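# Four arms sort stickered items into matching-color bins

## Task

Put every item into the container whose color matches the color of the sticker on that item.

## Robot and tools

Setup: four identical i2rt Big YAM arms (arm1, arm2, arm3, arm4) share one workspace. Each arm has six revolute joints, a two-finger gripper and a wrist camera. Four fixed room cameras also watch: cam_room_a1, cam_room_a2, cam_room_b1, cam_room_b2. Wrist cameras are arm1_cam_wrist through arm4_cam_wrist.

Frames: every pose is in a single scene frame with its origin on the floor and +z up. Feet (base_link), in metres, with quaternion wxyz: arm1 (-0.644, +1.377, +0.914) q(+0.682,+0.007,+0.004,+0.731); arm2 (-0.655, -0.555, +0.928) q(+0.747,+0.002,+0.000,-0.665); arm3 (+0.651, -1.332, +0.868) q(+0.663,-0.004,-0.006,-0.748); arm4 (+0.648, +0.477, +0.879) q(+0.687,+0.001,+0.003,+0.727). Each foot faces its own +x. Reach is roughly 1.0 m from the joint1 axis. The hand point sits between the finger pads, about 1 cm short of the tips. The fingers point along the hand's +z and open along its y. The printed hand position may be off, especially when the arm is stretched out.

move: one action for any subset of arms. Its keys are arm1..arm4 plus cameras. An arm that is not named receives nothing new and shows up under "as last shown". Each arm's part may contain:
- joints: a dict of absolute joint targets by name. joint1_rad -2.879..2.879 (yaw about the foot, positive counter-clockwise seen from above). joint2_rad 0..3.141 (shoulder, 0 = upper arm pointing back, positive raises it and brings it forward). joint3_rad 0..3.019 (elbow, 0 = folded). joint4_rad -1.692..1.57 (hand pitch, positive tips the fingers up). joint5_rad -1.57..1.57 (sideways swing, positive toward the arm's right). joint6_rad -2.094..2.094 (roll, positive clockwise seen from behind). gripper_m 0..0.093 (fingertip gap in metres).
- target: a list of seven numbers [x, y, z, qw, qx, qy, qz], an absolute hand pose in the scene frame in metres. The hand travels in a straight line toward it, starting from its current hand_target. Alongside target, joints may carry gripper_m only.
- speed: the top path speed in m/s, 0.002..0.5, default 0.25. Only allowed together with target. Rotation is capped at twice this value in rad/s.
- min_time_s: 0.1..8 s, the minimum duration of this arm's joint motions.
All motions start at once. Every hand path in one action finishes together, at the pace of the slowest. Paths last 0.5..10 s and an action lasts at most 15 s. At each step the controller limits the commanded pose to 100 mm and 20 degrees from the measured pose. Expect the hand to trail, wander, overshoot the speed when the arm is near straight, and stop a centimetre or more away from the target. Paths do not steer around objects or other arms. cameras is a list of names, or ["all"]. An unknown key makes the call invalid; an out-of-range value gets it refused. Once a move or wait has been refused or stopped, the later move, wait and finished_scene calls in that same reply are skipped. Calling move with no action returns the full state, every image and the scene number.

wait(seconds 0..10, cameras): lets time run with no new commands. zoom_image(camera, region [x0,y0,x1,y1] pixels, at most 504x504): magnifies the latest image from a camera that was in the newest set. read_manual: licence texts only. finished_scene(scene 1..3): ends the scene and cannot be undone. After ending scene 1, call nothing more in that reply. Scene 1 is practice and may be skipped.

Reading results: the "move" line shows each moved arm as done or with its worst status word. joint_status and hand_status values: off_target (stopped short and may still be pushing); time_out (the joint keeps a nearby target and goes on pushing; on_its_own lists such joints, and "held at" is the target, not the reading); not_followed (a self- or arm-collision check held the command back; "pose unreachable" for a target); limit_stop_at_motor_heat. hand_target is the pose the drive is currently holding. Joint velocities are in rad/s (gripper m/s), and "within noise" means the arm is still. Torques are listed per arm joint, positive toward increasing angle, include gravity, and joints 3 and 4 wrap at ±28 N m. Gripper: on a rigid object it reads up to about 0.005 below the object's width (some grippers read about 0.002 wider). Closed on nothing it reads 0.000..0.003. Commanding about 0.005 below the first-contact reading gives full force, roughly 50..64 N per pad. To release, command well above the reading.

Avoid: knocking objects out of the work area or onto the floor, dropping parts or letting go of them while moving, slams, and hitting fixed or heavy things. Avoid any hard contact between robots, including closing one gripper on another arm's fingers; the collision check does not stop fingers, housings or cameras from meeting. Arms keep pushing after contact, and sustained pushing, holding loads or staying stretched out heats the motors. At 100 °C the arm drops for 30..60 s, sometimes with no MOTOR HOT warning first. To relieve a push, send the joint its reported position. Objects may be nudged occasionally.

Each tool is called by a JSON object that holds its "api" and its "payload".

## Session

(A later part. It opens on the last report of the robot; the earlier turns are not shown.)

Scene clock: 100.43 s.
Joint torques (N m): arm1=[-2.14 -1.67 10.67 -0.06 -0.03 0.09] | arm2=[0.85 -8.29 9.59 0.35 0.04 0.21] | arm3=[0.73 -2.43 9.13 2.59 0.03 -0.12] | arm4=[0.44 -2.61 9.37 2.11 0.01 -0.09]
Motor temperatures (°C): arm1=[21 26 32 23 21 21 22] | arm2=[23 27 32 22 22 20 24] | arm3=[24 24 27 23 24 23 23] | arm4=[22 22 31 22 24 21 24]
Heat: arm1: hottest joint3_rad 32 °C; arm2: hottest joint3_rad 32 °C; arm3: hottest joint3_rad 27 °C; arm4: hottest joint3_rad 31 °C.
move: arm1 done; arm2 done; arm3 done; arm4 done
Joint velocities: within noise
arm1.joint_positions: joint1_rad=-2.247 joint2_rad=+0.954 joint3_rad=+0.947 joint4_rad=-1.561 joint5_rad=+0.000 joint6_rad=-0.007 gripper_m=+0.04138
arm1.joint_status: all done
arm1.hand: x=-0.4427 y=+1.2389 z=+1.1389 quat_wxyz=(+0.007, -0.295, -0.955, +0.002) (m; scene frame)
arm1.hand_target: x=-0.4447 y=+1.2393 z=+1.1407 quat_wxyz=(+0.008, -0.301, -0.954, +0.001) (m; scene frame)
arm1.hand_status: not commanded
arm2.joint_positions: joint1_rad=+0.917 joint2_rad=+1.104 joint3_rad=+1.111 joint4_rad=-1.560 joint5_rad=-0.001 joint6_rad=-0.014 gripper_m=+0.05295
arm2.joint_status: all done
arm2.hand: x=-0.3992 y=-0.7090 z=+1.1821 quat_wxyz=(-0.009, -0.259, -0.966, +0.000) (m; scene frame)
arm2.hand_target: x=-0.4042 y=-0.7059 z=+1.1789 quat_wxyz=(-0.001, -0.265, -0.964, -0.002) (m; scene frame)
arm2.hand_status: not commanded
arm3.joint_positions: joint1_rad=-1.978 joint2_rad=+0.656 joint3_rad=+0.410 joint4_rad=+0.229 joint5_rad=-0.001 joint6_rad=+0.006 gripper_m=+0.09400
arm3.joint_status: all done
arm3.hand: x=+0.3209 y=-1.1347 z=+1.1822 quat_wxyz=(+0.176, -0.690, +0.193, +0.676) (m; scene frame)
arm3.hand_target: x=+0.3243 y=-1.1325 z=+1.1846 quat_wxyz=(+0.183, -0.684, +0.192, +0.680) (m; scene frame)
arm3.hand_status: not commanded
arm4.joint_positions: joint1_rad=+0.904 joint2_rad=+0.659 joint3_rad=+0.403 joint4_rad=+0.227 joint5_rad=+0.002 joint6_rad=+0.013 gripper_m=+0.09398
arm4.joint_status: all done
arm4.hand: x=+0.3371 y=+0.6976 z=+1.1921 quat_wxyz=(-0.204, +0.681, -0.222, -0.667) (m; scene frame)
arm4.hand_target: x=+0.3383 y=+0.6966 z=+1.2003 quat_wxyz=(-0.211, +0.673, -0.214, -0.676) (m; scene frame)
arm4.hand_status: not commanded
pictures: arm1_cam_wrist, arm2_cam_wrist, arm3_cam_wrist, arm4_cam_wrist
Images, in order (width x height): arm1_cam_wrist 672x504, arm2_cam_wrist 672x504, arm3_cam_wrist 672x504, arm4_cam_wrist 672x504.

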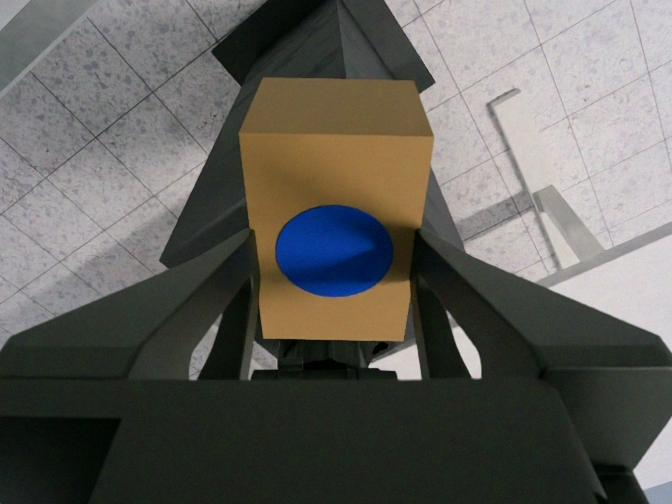

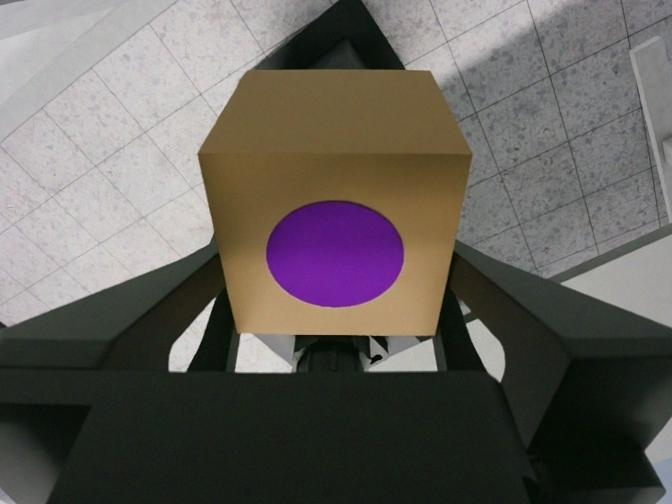

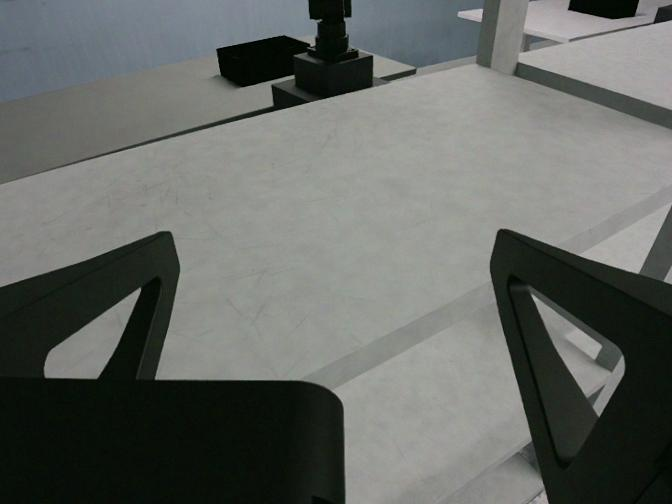

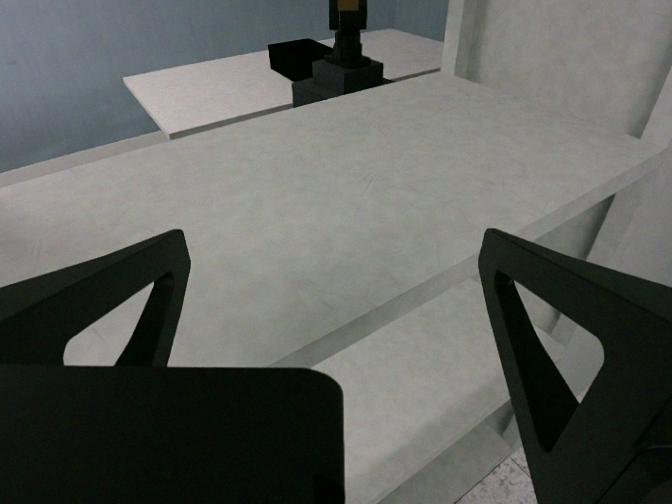

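{"api": "move", "payload": {"arm1": {"target":[-0.04,0.954,1.05,0,0.3007,0.9537,0],"speed":0.16}, "arm2": {"target":[-0.028,-0.928,1.06,0,0.2653,0.9642,0],"speed":0.16}, "cameras": ["arm1_cam_wrist","arm2_cam_wrist","arm3_cam_wrist","arm4_cam_wrist"]}}

Scene clock: 126.47 s.
Joint torques (N m): arm1=[-2.37 -20.89 16.12 0.01 -0.04 0.06] | arm2=[1.03 -25 15.64 0.13 0.15 0.22] | arm3=[0.67 -2.55 9.09 2.59 0.03 -0.12] | arm4=[1.32 -2.2 9.32 2.29 -0.04 -0.13]
Motor temperatures (°C): arm1=[21 25 32 23 21 21 22] | arm2=[23 26 32 22 22 20 24] | arm3=[24 24 29 23 24 23 23] | arm4=[22 22 31 22 24 21 24]
Heat: arm1: hottest joint3_rad 32 °C; arm2: hottest joint3_rad 32 °C; arm3: hottest joint3_rad 29 °C; arm4: hottest joint3_rad 31 °C.
move: arm1 off_target; arm2 off_target
Joint velocities: within noise
arm1.joint_positions: joint1_rad=-2.247 joint2_rad=+2.391 joint3_rad=+2.502 joint4_rad=-1.684 joint5_rad=-0.005 joint6_rad=-0.008 gripper_m=+0.04139
arm1.joint_status: not commanded
arm1.hand: x=-0.0468 y=+0.9643 z=+1.0368 quat_wxyz=(+0.008, -0.295, -0.955, -0.002) (m; scene frame)
arm1.hand_target: x=-0.0412 y=+0.9546 z=+1.0499 quat_wxyz=(-0.009, -0.301, -0.954, +0.003) (m; scene frame)
arm1.hand_status: off_target (0.018 m and 1.2 deg from the pose sent, 0.501 m and 1.0 deg at the start; a joint's target at an end of its range on 25 of 122 steps)
arm2.joint_positions: joint1_rad=+0.917 joint2_rad=+2.379 joint3_rad=+2.460 joint4_rad=-1.670 joint5_rad=+0.000 joint6_rad=-0.012 gripper_m=+0.05295
arm2.joint_status: not commanded
arm2.hand: x=-0.0380 y=-0.9238 z=+1.0541 quat_wxyz=(+0.008, -0.259, -0.966, -0.004) (m; scene frame)
arm2.hand_target: x=-0.0288 y=-0.9276 z=+1.0599 quat_wxyz=(-0.003, -0.265, -0.964, +0.001) (m; scene frame)
arm2.hand_status: off_target (0.012 m and 1.3 deg from the pose sent, 0.448 m and 1.3 deg at the start; a joint's target at an end of its range on 21 of 122 steps)
arm3, arm4: as last shown
pictures: arm1_cam_wrist, arm2_cam_wrist, arm3_cam_wrist, arm4_cam_wrist
Images, in order (width x height): arm1_cam_wrist 672x504, arm2_cam_wrist 672x504, arm3_cam_wrist 672x504, arm4_cam_wrist 672x504.

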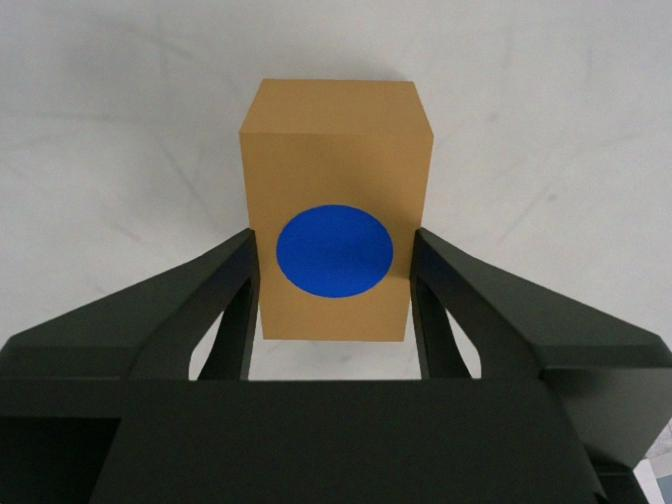

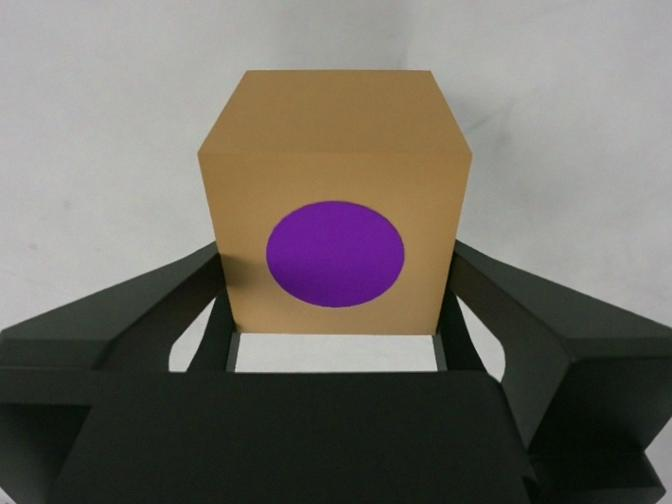

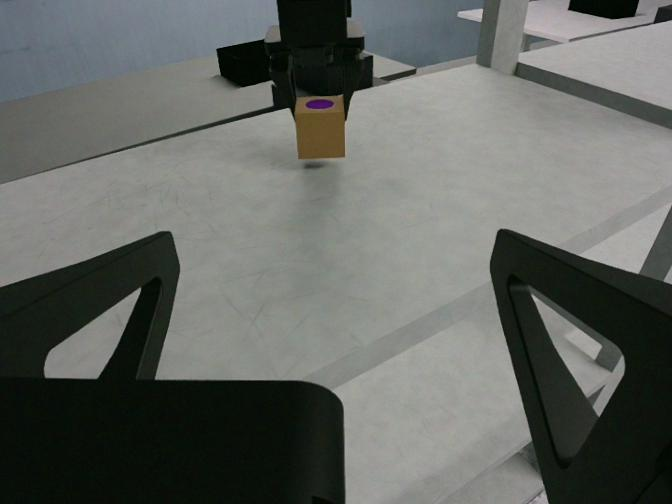

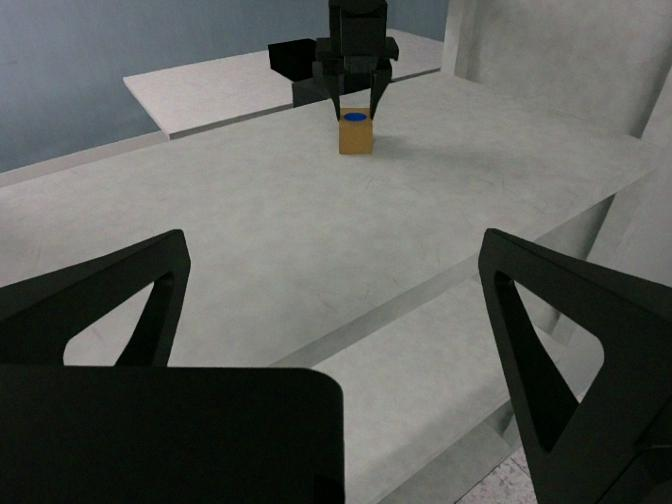

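{"api": "zoom_image", "payload": {"camera": "arm4_cam_wrist", "region": [300, 80, 420, 170]}}

{"api": "zoom_image", "payload": {"camera": "arm3_cam_wrist", "region": [260, 80, 380, 180]}}

Scaled by 4.200.

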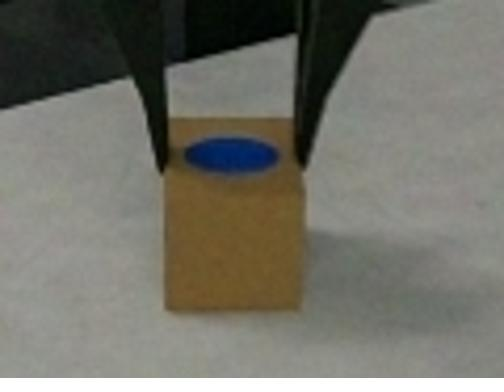

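Scaled by 4.200.

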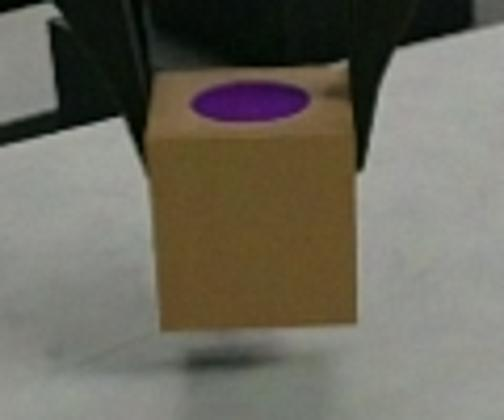

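{"api": "move", "payload": {"arm1": {"target":[-0.04,0.954,1.03,0,0.3007,0.9537,0],"speed":0.08}, "arm2": {"target":[-0.028,-0.928,1.035,0,0.2653,0.9642,0],"speed":0.08}, "cameras": ["arm3_cam_wrist","arm4_cam_wrist"]}}

{"api": "zoom_image", "payload": {"camera": "arm4_cam_wrist", "region": [300, 80, 420, 170]}}

{"api": "zoom_image", "payload": {"camera": "arm3_cam_wrist", "region": [260, 80, 380, 180]}}

Scene clock: 139.23 s.
Joint torques (N m): arm1=[-2.43 -19.96 14.41 0.79 -0.04 0.09] | arm2=[0.97 -25.29 10.03 1.33 0.16 0.21] | arm3=[0.62 -2.61 9.14 2.61 0.02 -0.12] | arm4=[1.03 -2.73 9.25 2.32 -0.01 -0.09]
Motor temperatures (°C): arm1=[21 27 34 23 21 21 22] | arm2=[23 27 33 22 22 20 24] | arm3=[24 24 29 23 24 23 23] | arm4=[22 21 31 22 24 21 24]
Heat: arm1: hottest joint3_rad 34 °C; arm2: hottest joint3_rad 33 °C; arm3: hottest joint3_rad 29 °C; arm4: hottest joint3_rad 31 °C.
move: arm1 off_target; arm2 off_target
Joint velocities: within noise
arm1.joint_positions: joint1_rad=-2.247 joint2_rad=+2.393 joint3_rad=+2.502 joint4_rad=-1.684 joint5_rad=-0.005 joint6_rad=-0.008 gripper_m=+0.04139
arm1.joint_status: not commanded
arm1.hand: x=-0.0468 y=+0.9643 z=+1.0357 quat_wxyz=(+0.009, -0.295, -0.955, -0.002) (m; scene frame)
arm1.hand_target: x=-0.0407 y=+0.9543 z=+1.0299 quat_wxyz=(-0.001, -0.301, -0.954, +0.000) (m; scene frame)
arm1.hand_status: off_target (0.014 m and 1.3 deg from the pose sent, 0.014 m and 1.2 deg at the start)
arm2.joint_positions: joint1_rad=+0.917 joint2_rad=+2.379 joint3_rad=+2.460 joint4_rad=-1.637 joint5_rad=+0.000 joint6_rad=-0.012 gripper_m=+0.05295
arm2.joint_status: not commanded
arm2.hand: x=-0.0311 y=-0.9280 z=+1.0541 quat_wxyz=(-0.007, -0.259, -0.966, +0.000) (m; scene frame)
arm2.hand_target: x=-0.0285 y=-0.9278 z=+1.0351 quat_wxyz=(+0.000, -0.265, -0.964, +0.000) (m; scene frame)
arm2.hand_status: off_target (0.019 m and 1.1 deg from the pose sent, 0.022 m and 1.3 deg at the start)
arm3, arm4: as last shown
pictures: arm3_cam_wrist, arm4_cam_wrist
Images, in order (width x height): arm3_cam_wrist 672x504, arm4_cam_wrist 672x504.

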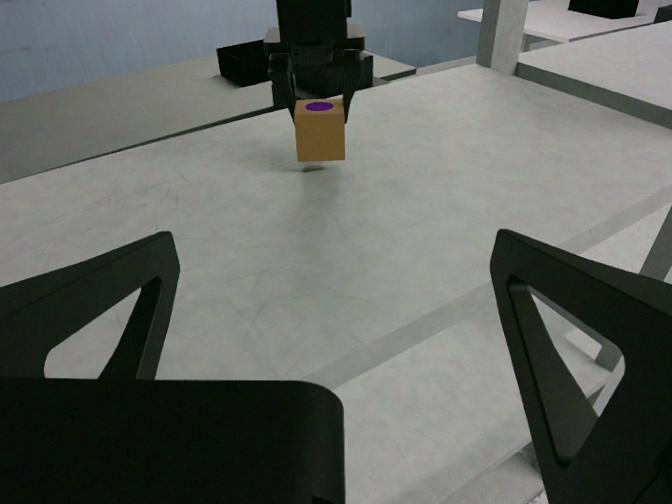

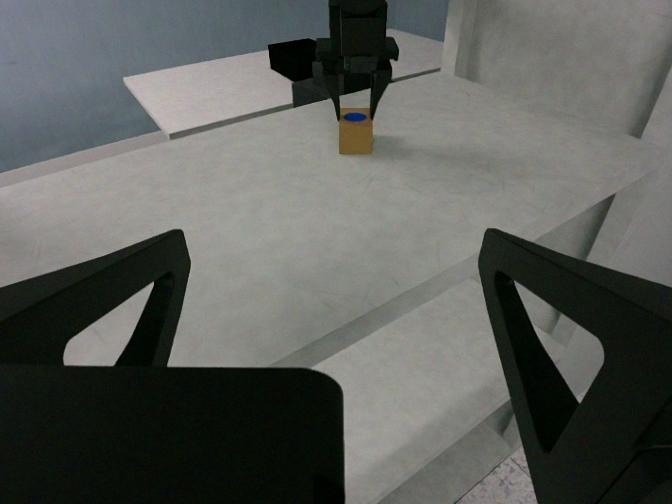

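Scaled by 4.200.

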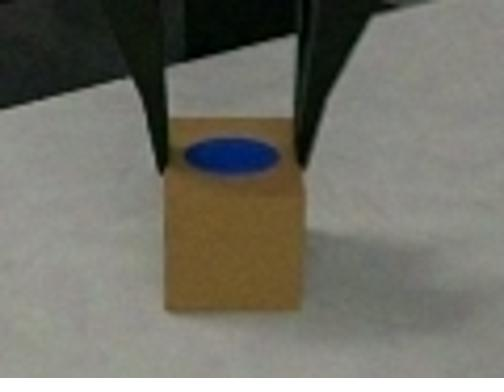

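Scaled by 4.200.

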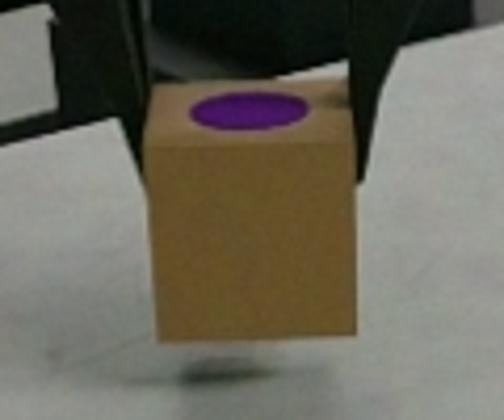

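{"api": "move", "payload": {"arm1": {"target":[-0.04,0.954,1.015,0,0.3007,0.9537,0],"speed":0.08}, "arm2": {"target":[-0.028,-0.928,1.018,0,0.2653,0.9642,0],"speed":0.08}, "cameras": ["arm3_cam_wrist","arm4_cam_wrist"]}}

{"api": "zoom_image", "payload": {"camera": "arm4_cam_wrist", "region": [300, 80, 420, 170]}}

{"api": "zoom_image", "payload": {"camera": "arm3_cam_wrist", "region": [260, 80, 380, 180]}}

Scene clock: 147.00 s.
Joint torques (N m): arm1=[-2.49 -20.01 10 1.31 -0.04 0.07] | arm2=[1.03 -25.35 9.72 1.35 0.14 0.21] | arm3=[0.73 -2.49 9.1 2.59 0.02 -0.11] | arm4=[0.79 -2.96 9.39 2.19 0 -0.11]
Motor temperatures (°C): arm1=[21 27 34 23 21 21 22] | arm2=[23 28 33 22 22 20 24] | arm3=[24 23 29 23 24 23 23] | arm4=[22 21 31 22 24 21 24]
Heat: arm1: hottest joint3_rad 34 °C; arm2: hottest joint3_rad 33 °C; arm3: hottest joint3_rad 29 °C; arm4: hottest joint3_rad 31 °C.
move: arm1 off_target; arm2 off_target
Joint velocities: within noise
arm1.joint_positions: joint1_rad=-2.247 joint2_rad=+2.393 joint3_rad=+2.502 joint4_rad=-1.656 joint5_rad=-0.006 joint6_rad=-0.008 gripper_m=+0.04139
arm1.joint_status: not commanded
arm1.hand: x=-0.0410 y=+0.9604 z=+1.0357 quat_wxyz=(-0.004, -0.295, -0.955, +0.002) (m; scene frame)
arm1.hand_target: x=-0.0407 y=+0.9543 z=+1.0150 quat_wxyz=(+0.000, -0.301, -0.954, +0.000) (m; scene frame)
arm1.hand_status: off_target (0.022 m and 0.9 deg from the pose sent, 0.024 m and 1.3 deg at the start)
arm2.joint_positions: joint1_rad=+0.917 joint2_rad=+2.379 joint3_rad=+2.416 joint4_rad=-1.591 joint5_rad=+0.000 joint6_rad=-0.012 gripper_m=+0.05295
arm2.joint_status: not commanded
arm2.hand: x=-0.0297 y=-0.9287 z=+1.0374 quat_wxyz=(-0.009, -0.259, -0.966, +0.001) (m; scene frame)
arm2.hand_target: x=-0.0285 y=-0.9278 z=+1.0181 quat_wxyz=(+0.000, -0.265, -0.964, +0.000) (m; scene frame)
arm2.hand_status: off_target (0.019 m and 1.2 deg from the pose sent, 0.036 m and 1.1 deg at the start)
arm3, arm4: as last shown
pictures: arm3_cam_wrist, arm4_cam_wrist
Images, in order (width x height): arm3_cam_wrist 672x504, arm4_cam_wrist 672x504.

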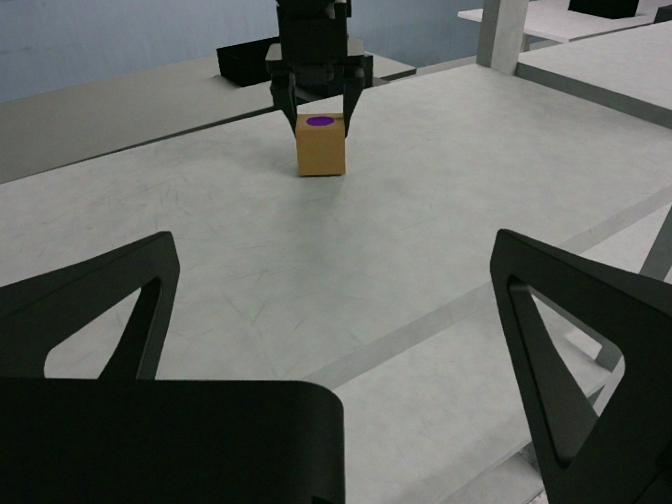

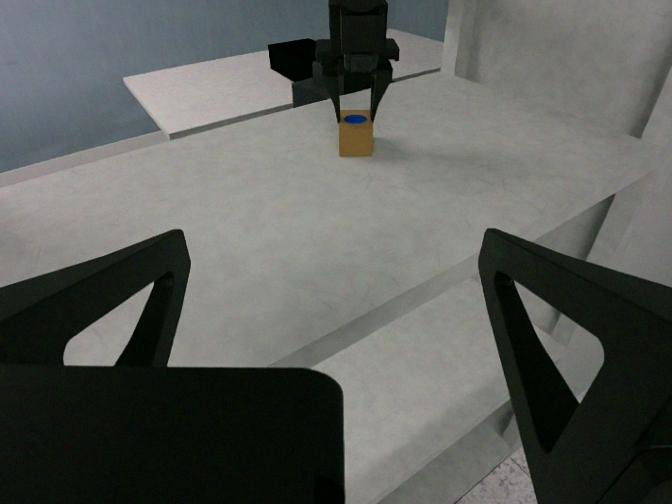

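Scaled by 4.200.

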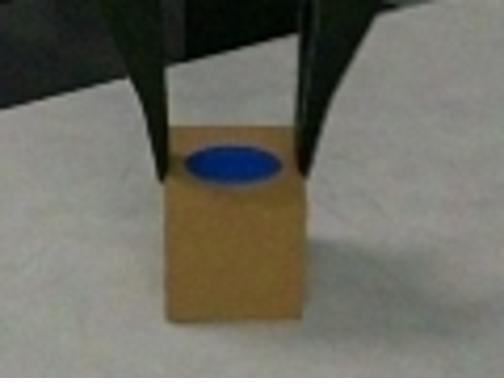

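Scaled by 4.200.

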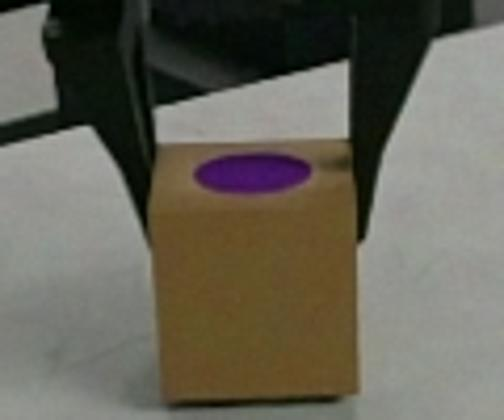

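{"api": "move", "payload": {"arm1": {"target":[-0.04,0.954,1.0,0,0.3007,0.9537,0],"speed":0.08}, "arm2": {"target":[-0.028,-0.928,1.010,0,0.2653,0.9642,0],"speed":0.08}, "cameras": ["arm3_cam_wrist","arm4_cam_wrist"]}}

{"api": "zoom_image", "payload": {"camera": "arm4_cam_wrist", "region": [300, 80, 420, 170]}}

{"api": "zoom_image", "payload": {"camera": "arm3_cam_wrist", "region": [260, 100, 380, 200]}}

Scene clock: 155.03 s.
Joint torques (N m): arm1=[-2.61 -19.49 8.51 1.91 0.09 0.08] | arm2=[1.08 -25.47 8.57 1.66 0.15 0.2] | arm3=[0.62 -2.49 9.11 2.58 0.03 -0.12] | arm4=[0.97 -2.78 9.32 2.19 0.01 -0.07]
Motor temperatures (°C): arm1=[21 27 33 23 21 21 22] | arm2=[23 28 32 22 22 20 24] | arm3=[24 23 29 23 24 23 23] | arm4=[22 21 31 22 24 21 24]
Heat: arm1: hottest joint3_rad 33 °C; arm2: hottest joint3_rad 32 °C; arm3: hottest joint3_rad 29 °C; arm4: hottest joint3_rad 31 °C.
move: arm1 off_target; arm2 off_target
Joint velocities: within noise
arm1.joint_positions: joint1_rad=-2.247 joint2_rad=+2.377 joint3_rad=+2.468 joint4_rad=-1.627 joint5_rad=-0.007 joint6_rad=-0.008 gripper_m=+0.04140
arm1.joint_status: not commanded
arm1.hand: x=-0.0409 y=+0.9605 z=+1.0338 quat_wxyz=(-0.010, -0.295, -0.955, +0.003) (m; scene frame)
arm1.hand_target: x=-0.0414 y=+0.9548 z=+1.0004 quat_wxyz=(+0.000, -0.301, -0.954, +0.000) (m; scene frame)
arm1.hand_status: off_target (0.034 m and 1.3 deg from the pose sent, 0.036 m and 0.9 deg at the start)
arm2.joint_positions: joint1_rad=+0.917 joint2_rad=+2.379 joint3_rad=+2.409 joint4_rad=-1.579 joint5_rad=+0.000 joint6_rad=-0.012 gripper_m=+0.05295
arm2.joint_status: not commanded
arm2.hand: x=-0.0285 y=-0.9294 z=+1.0346 quat_wxyz=(-0.011, -0.259, -0.966, +0.001) (m; scene frame)
arm2.hand_target: x=-0.0286 y=-0.9278 z=+1.0103 quat_wxyz=(+0.000, -0.265, -0.964, +0.000) (m; scene frame)
arm2.hand_status: off_target (0.025 m and 1.5 deg from the pose sent, 0.028 m and 1.2 deg at the start)
arm3, arm4: as last shown
pictures: arm3_cam_wrist, arm4_cam_wrist
Images, in order (width x height): arm3_cam_wrist 672x504, arm4_cam_wrist 672x504.

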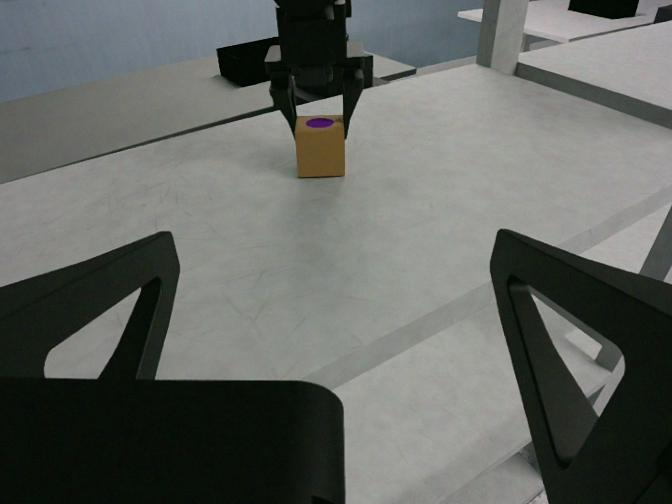

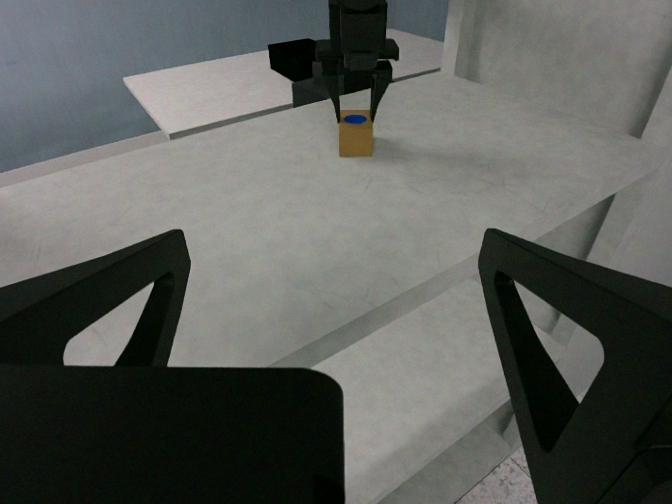

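Scaled by 4.200.

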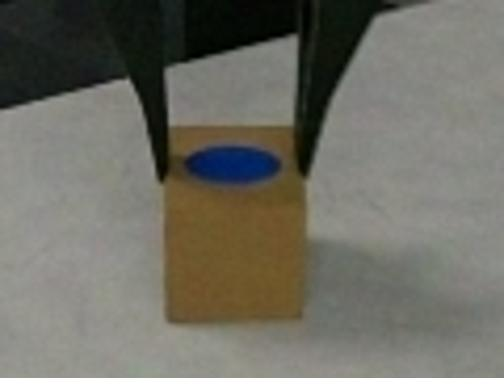

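Scaled by 4.200.

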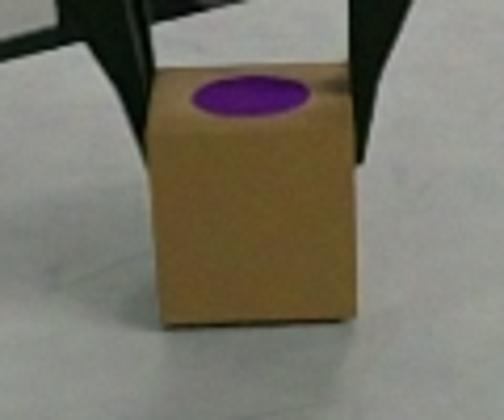

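{"api": "move", "payload": {"arm1": {"target":[-0.04,0.954,0.988,0,0.3007,0.9537,0],"speed":0.08}, "cameras": ["arm4_cam_wrist"]}}

{"api": "zoom_image", "payload": {"camera": "arm4_cam_wrist", "region": [300, 80, 420, 170]}}

Scene clock: 167.33 s.
Joint torques (N m): arm1=[-2.32 -17.96 7.98 2.03 0.08 0.09] | arm2=[1.03 -25.41 8.57 1.66 0.14 0.21] | arm3=[0.67 -2.49 9.1 2.59 0.02 -0.11] | arm4=[0.67 -2.67 9.36 2.25 0.03 -0.06]
Motor temperatures (°C): arm1=[21 28 33 23 21 21 22] | arm2=[23 29 31 22 22 20 25] | arm3=[24 23 29 23 24 23 23] | arm4=[22 21 31 22 24 21 24]
Heat: arm1: hottest joint3_rad 33 °C; arm2: hottest joint3_rad 31 °C; arm3: hottest joint3_rad 29 °C; arm4: hottest joint3_rad 31 °C.
move: arm1 off_target
Joint velocities: within noise
arm1.joint_positions: joint1_rad=-2.247 joint2_rad=+2.359 joint3_rad=+2.432 joint4_rad=-1.596 joint5_rad=-0.008 joint6_rad=-0.008 gripper_m=+0.04140
arm1.joint_status: not commanded
arm1.hand: x=-0.0409 y=+0.9607 z=+1.0334 quat_wxyz=(-0.016, -0.295, -0.955, +0.005) (m; scene frame)
arm1.hand_target: x=-0.0423 y=+0.9555 z=+0.9889 quat_wxyz=(+0.000, -0.301, -0.954, +0.000) (m; scene frame)
arm1.hand_status: off_target (0.046 m and 2.1 deg from the pose sent, 0.046 m and 1.3 deg at the start)
arm2, arm3, arm4: as last shown
pictures: arm4_cam_wrist
Images, in order (width x height): arm4_cam_wrist 672x504.

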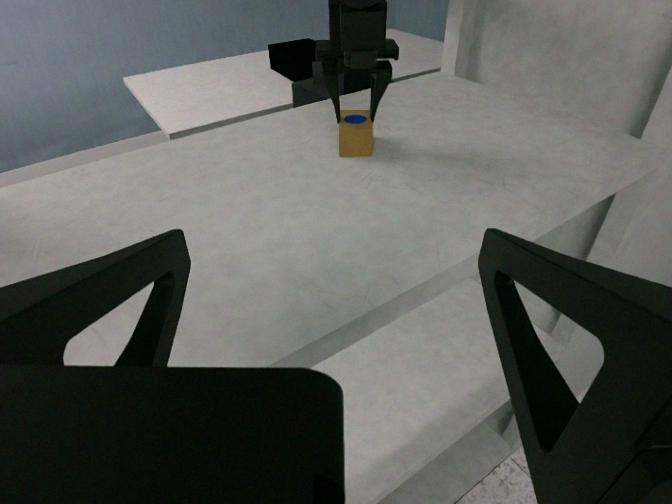

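Scaled by 4.200.

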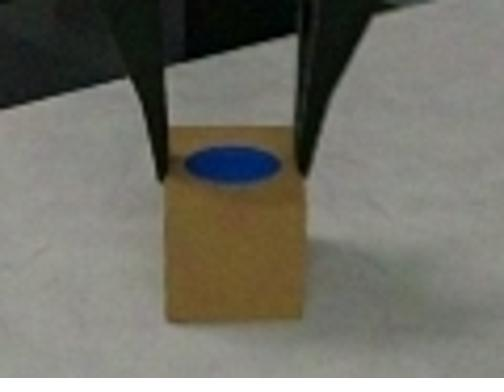

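{"api": "move", "payload": {"arm1": {"target":[-0.041,0.9605,1.034,0.012,0.295,0.9555,0],"speed":0.08}, "arm2": {"target":[-0.0285,-0.929,1.028,0.01,0.2605,0.9655,0],"speed":0.08}, "cameras": ["arm3_cam_wrist","arm4_cam_wrist"]}}

{"api": "zoom_image", "payload": {"camera": "arm4_cam_wrist", "region": [300, 80, 420, 170]}}

{"api": "zoom_image", "payload": {"camera": "arm3_cam_wrist", "region": [260, 100, 380, 200]}}

Scene clock: 179.03 s.
Joint torques (N m): arm1=[-1.61 -20.42 13.38 -0.18 -0.06 0.01] | arm2=[0.91 -27.22 9.37 1.28 -0.1 0.08] | arm3=[0.73 -2.55 9.1 2.58 0.02 -0.11] | arm4=[1.08 -2.61 9.42 2.22 0 -0.09]
Motor temperatures (°C): arm1=[21 28 32 23 21 21 23] | arm2=[23 29 31 22 22 20 25] | arm3=[24 23 29 23 24 23 23] | arm4=[22 21 32 22 24 21 24]
Heat: arm1: hottest joint3_rad 32 °C; arm2: hottest joint3_rad 31 °C; arm3: hottest joint3_rad 29 °C; arm4: hottest joint3_rad 32 °C.
move: arm1 done; arm2 done
Joint velocities: within noise
arm1.joint_positions: joint1_rad=-2.247 joint2_rad=+2.353 joint3_rad=+2.427 joint4_rad=-1.600 joint5_rad=-0.012 joint6_rad=-0.008 gripper_m=+0.04141
arm1.joint_status: not commanded
arm1.hand: x=-0.0421 y=+0.9625 z=+1.0351 quat_wxyz=(-0.015, -0.295, -0.955, +0.002) (m; scene frame)
arm1.hand_target: x=-0.0412 y=+0.9605 z=+1.0341 quat_wxyz=(-0.012, -0.295, -0.955, +0.000) (m; scene frame)
arm1.hand_status: done (0.003 m and 0.4 deg from the pose sent, 0.001 m and 0.7 deg at the start)
arm2.joint_positions: joint1_rad=+0.917 joint2_rad=+2.379 joint3_rad=+2.409 joint4_rad=-1.579 joint5_rad=+0.000 joint6_rad=-0.012 gripper_m=+0.05295
arm2.joint_status: not commanded
arm2.hand: x=-0.0285 y=-0.9294 z=+1.0349 quat_wxyz=(-0.011, -0.259, -0.966, +0.001) (m; scene frame)
arm2.hand_target: x=-0.0286 y=-0.9291 z=+1.0280 quat_wxyz=(-0.010, -0.261, -0.965, +0.000) (m; scene frame)
arm2.hand_status: done (0.007 m and 0.2 deg from the pose sent, 0.007 m and 0.2 deg at the start)
arm3, arm4: as last shown
pictures: arm3_cam_wrist, arm4_cam_wrist
Images, in order (width x height): arm3_cam_wrist 672x504, arm4_cam_wrist 672x504.

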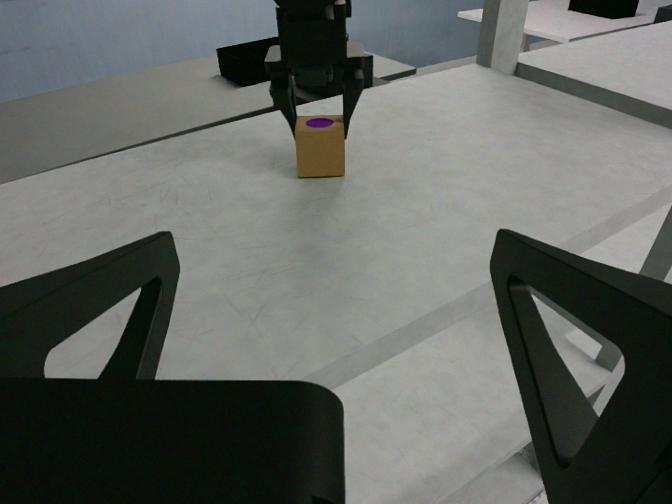

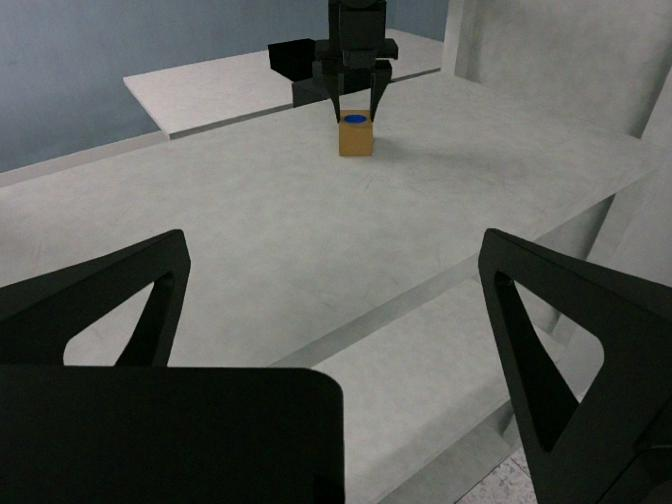

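Scaled by 4.200.

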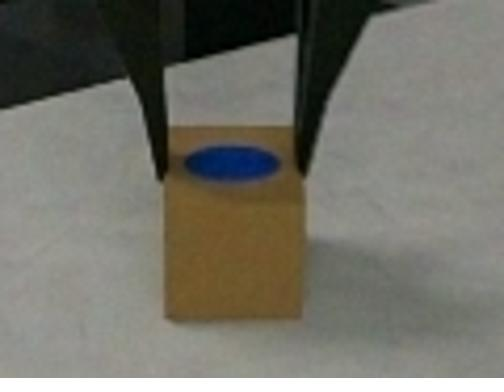

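Scaled by 4.200.

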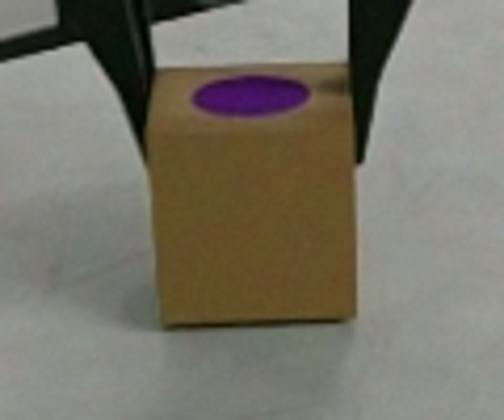

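{"api": "move", "payload": {"arm1": {"joints":{"gripper_m":0.085}}, "arm2": {"joints":{"gripper_m":0.088}}, "cameras": ["arm1_cam_wrist","arm2_cam_wrist","arm3_cam_wrist","arm4_cam_wrist"]}}

{"api": "zoom_image", "payload": {"camera": "arm4_cam_wrist", "region": [300, 80, 420, 170]}}

{"api": "zoom_image", "payload": {"camera": "arm3_cam_wrist", "region": [260, 100, 380, 200]}}

Scene clock: 186.80 s.
Joint torques (N m): arm1=[-2.2 -20.78 13.22 -0.02 -0.01 0.05] | arm2=[0.79 -27.28 9.5 1.28 -0.1 0.09] | arm3=[0.62 -2.55 9.11 2.62 0.02 -0.11] | arm4=[0.62 -2.67 9.26 2.25 0.02 -0.09]
Motor temperatures (°C): arm1=[21 28 33 23 21 21 23] | arm2=[23 30 31 22 22 20 25] | arm3=[24 23 30 23 24 23 23] | arm4=[22 21 32 22 24 21 24]
Heat: arm1: hottest joint3_rad 33 °C; arm2: hottest joint3_rad 31 °C; arm3: hottest joint3_rad 30 °C; arm4: hottest joint3_rad 32 °C.
move: arm1 done; arm2 done
Joint velocities: within noise
arm1.joint_positions: joint1_rad=-2.247 joint2_rad=+2.358 joint3_rad=+2.427 joint4_rad=-1.608 joint5_rad=-0.013 joint6_rad=-0.008 gripper_m=+0.08496
arm1.joint_status: all done
arm1.hand: x=-0.0437 y=+0.9637 z=+1.0315 quat_wxyz=(-0.009, -0.295, -0.955, +0.000) (m; scene frame)
arm1.hand_target: x=-0.0412 y=+0.9604 z=+1.0340 quat_wxyz=(-0.013, -0.295, -0.955, +0.000) (m; scene frame)
arm1.hand_status: not commanded
arm2.joint_positions: joint1_rad=+0.917 joint2_rad=+2.379 joint3_rad=+2.407 joint4_rad=-1.579 joint5_rad=+0.000 joint6_rad=-0.012 gripper_m=+0.08793
arm2.joint_status: all done
arm2.hand: x=-0.0288 y=-0.9292 z=+1.0343 quat_wxyz=(-0.011, -0.259, -0.966, +0.001) (m; scene frame)
arm2.hand_target: x=-0.0286 y=-0.9291 z=+1.0280 quat_wxyz=(-0.010, -0.261, -0.965, +0.000) (m; scene frame)
arm2.hand_status: not commanded
arm3, arm4: as last shown
pictures: arm1_cam_wrist, arm2_cam_wrist, arm3_cam_wrist, arm4_cam_wrist
Images, in order (width x height): arm1_cam_wrist 672x504, arm2_cam_wrist 672x504, arm3_cam_wrist 672x504, arm4_cam_wrist 672x504.

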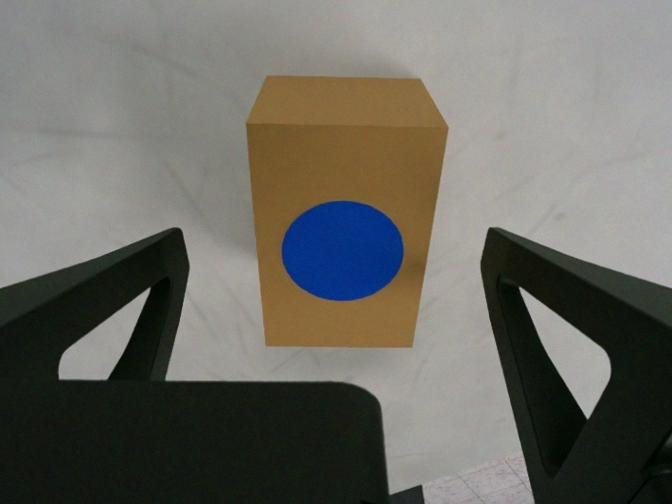

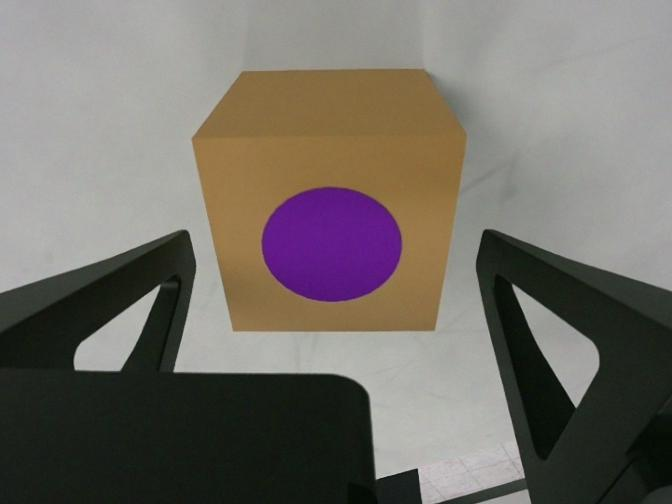

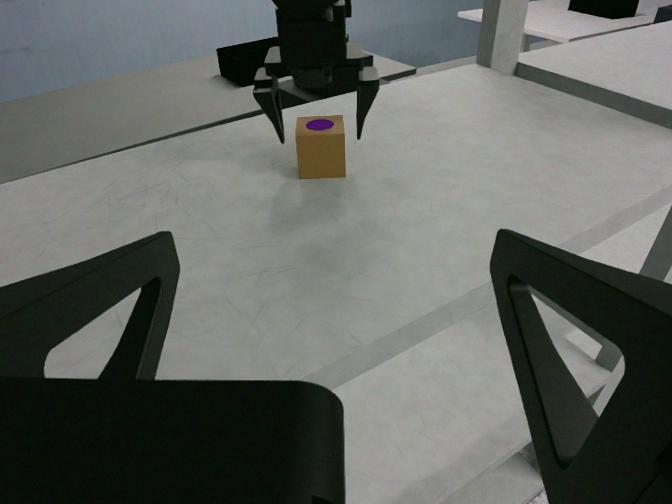

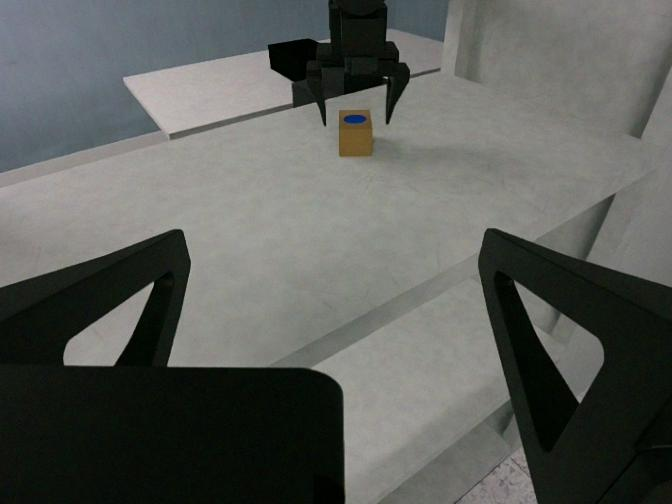

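Scaled by 4.200.

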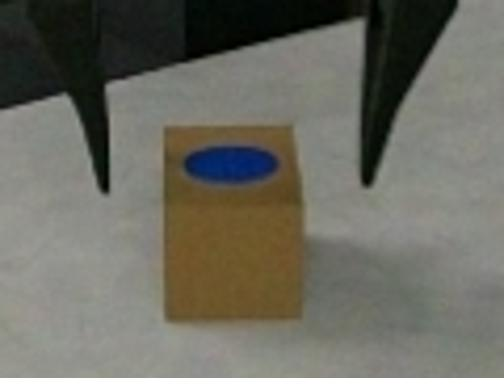

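Scaled by 4.200.

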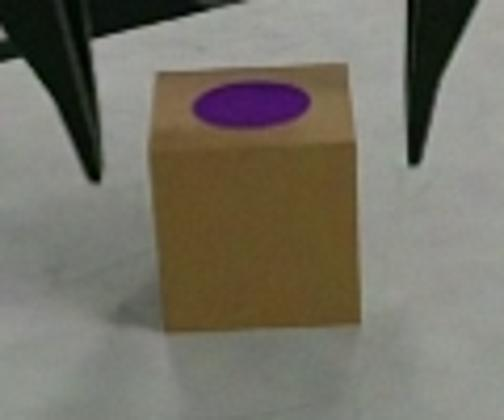

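{"api": "move", "payload": {"arm1": {"target":[-0.041,0.961,1.085,0,0.295,0.9555,0],"speed":0.15}, "arm2": {"target":[-0.029,-0.929,1.085,0,0.2605,0.9655,0],"speed":0.15}}}

{"api": "move", "payload": {"arm1": {"target":[-0.43,1.234,1.16,0,0.295,0.9555,0],"speed":0.35}, "arm2": {"target":[-0.43,-0.69,1.16,0,0.2605,0.9655,0],"speed":0.35}, "cameras": ["arm3_cam_wrist","arm4_cam_wrist"]}}

Scene clock: 197.03 s.
Joint torques (N m): arm1=[-2.37 -23.06 15.42 -0.08 0.13 0.02] | arm2=[0.91 -27.69 14.86 0.14 0.15 0.1] | arm3=[0.79 -2.43 9.1 2.61 0.01 -0.12] | arm4=[0.97 -2.96 9.35 2.29 0.01 -0.08]
Motor temperatures (°C): arm1=[21 29 34 23 21 21 22] | arm2=[23 30 31 22 22 20 24] | arm3=[24 23 30 23 24 23 23] | arm4=[22 21 32 22 24 21 24]
Heat: arm1: hottest joint3_rad 34 °C; arm2: hottest joint3_rad 31 °C; arm3: hottest joint3_rad 30 °C; arm4: hottest joint3_rad 32 °C.
move: arm1 off_target; arm2 off_target
Joint velocities: within noise
arm1.joint_positions: joint1_rad=-2.247 joint2_rad=+2.367 joint3_rad=+2.486 joint4_rad=-1.685 joint5_rad=-0.009 joint6_rad=-0.008 gripper_m=+0.08496
arm1.joint_status: not commanded
arm1.hand: x=-0.0493 y=+0.9668 z=+1.0474 quat_wxyz=(+0.004, -0.295, -0.955, -0.002) (m; scene frame)
arm1.hand_target: x=-0.0430 y=+0.9622 z=+1.0846 quat_wxyz=(-0.028, -0.295, -0.955, +0.009) (m; scene frame)
arm1.hand_status: off_target (0.039 m and 0.6 deg from the pose sent, 0.054 m and 1.0 deg at the start; a joint's target at an end of its range on 22 of 29 steps)
arm2.joint_positions: joint1_rad=+0.917 joint2_rad=+2.374 joint3_rad=+2.467 joint4_rad=-1.670 joint5_rad=+0.000 joint6_rad=-0.012 gripper_m=+0.08793
arm2.joint_status: not commanded
arm2.hand: x=-0.0368 y=-0.9246 z=+1.0603 quat_wxyz=(+0.002, -0.259, -0.966, -0.003) (m; scene frame)
arm2.hand_target: x=-0.0304 y=-0.9283 z=+1.0848 quat_wxyz=(-0.019, -0.261, -0.965, +0.005) (m; scene frame)
arm2.hand_status: off_target (0.026 m and 0.4 deg from the pose sent, 0.051 m and 1.2 deg at the start; a joint's target at an end of its range on 20 of 29 steps)
arm3.joint_positions: joint1_rad=-1.978 joint2_rad=+0.656 joint3_rad=+0.410 joint4_rad=+0.229 joint5_rad=-0.001 joint6_rad=+0.006 gripper_m=+0.09400
arm3.joint_status: not commanded
arm3.hand: x=+0.3209 y=-1.1347 z=+1.1822 quat_wxyz=(+0.176, -0.690, +0.193, +0.676) (m; scene frame)
arm3.hand_target: x=+0.3243 y=-1.1325 z=+1.1846 quat_wxyz=(+0.183, -0.684, +0.192, +0.680) (m; scene frame)
arm3.hand_status: not commanded
arm4.joint_positions: joint1_rad=+0.904 joint2_rad=+0.659 joint3_rad=+0.403 joint4_rad=+0.227 joint5_rad=+0.002 joint6_rad=+0.013 gripper_m=+0.09398
arm4.joint_status: not commanded
arm4.hand: x=+0.3371 y=+0.6976 z=+1.1921 quat_wxyz=(-0.204, +0.681, -0.222, -0.667) (m; scene frame)
arm4.hand_target: x=+0.3383 y=+0.6966 z=+1.2003 quat_wxyz=(-0.211, +0.673, -0.214, -0.676) (m; scene frame)
arm4.hand_status: not commanded
pictures: none

Scene clock: 199.20 s.
Joint torques (N m): arm1=[-1.2 -2.08 10.63 0.16 0.08 0.09] | arm2=[1.14 -5.07 9.46 0.36 0.15 0.14] | arm3=[0.73 -2.55 9.13 2.59 0.02 -0.12] | arm4=[1.03 -2.67 9.36 2.19 0 -0.09]
Motor temperatures (°C): arm1=[21 29 34 23 21 21 22] | arm2=[23 30 31 22 22 20 24] | arm3=[24 23 30 23 24 23 23] | arm4=[22 21 32 22 24 21 24]
Heat: arm1: hottest joint3_rad 34 °C; arm2: hottest joint3_rad 31 °C; arm3: hottest joint3_rad 30 °C; arm4: hottest joint3_rad 32 °C.
move: arm1 done; arm2 off_target
Joint velocities: within noise
arm1.joint_positions: joint1_rad=-2.247 joint2_rad=+0.975 joint3_rad=+1.021 joint4_rad=-1.584 joint5_rad=-0.008 joint6_rad=-0.008 gripper_m=+0.08496
arm1.joint_status: not commanded
arm1.hand: x=-0.4297 y=+1.2319 z=+1.1625 quat_wxyz=(-0.009, -0.295, -0.955, +0.002) (m; scene frame)
arm1.hand_target: x=-0.4300 y=+1.2339 z=+1.1600 quat_wxyz=(+0.000, -0.295, -0.955, +0.000) (m; scene frame)
arm1.hand_status: done (0.003 m and 1.1 deg from the pose sent, 0.479 m and 0.6 deg at the start)
arm2.joint_positions: joint1_rad=+0.917 joint2_rad=+1.003 joint3_rad=+1.009 joint4_rad=-1.538 joint5_rad=+0.000 joint6_rad=-0.012 gripper_m=+0.08793
arm2.joint_status: not commanded
arm2.hand: x=-0.4264 y=-0.6931 z=+1.1690 quat_wxyz=(-0.019, -0.259, -0.966, +0.004) (m; scene frame)
arm2.hand_target: x=-0.4301 y=-0.6900 z=+1.1603 quat_wxyz=(+0.000, -0.260, -0.965, +0.000) (m; scene frame)
arm2.hand_status: off_target (0.010 m and 2.2 deg from the pose sent, 0.469 m and 0.4 deg at the start)
arm3, arm4: as last shown
pictures: arm3_cam_wrist, arm4_cam_wrist
Images, in order (width x height): arm3_cam_wrist 672x504, arm4_cam_wrist 672x504.

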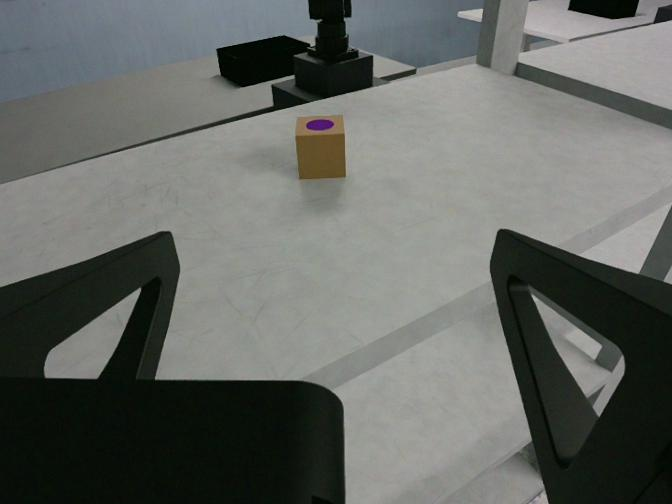

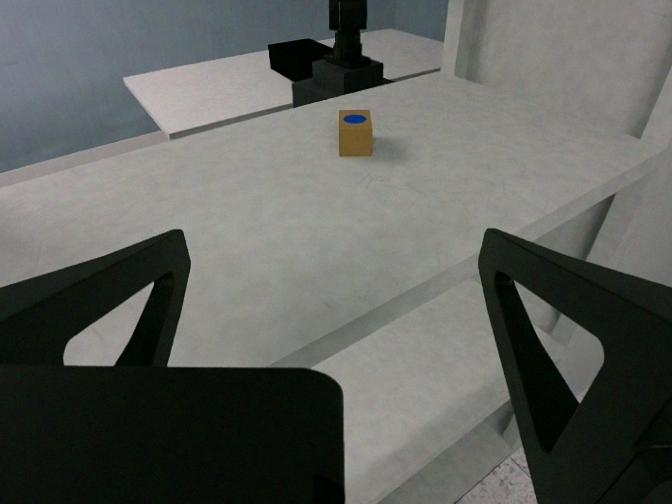

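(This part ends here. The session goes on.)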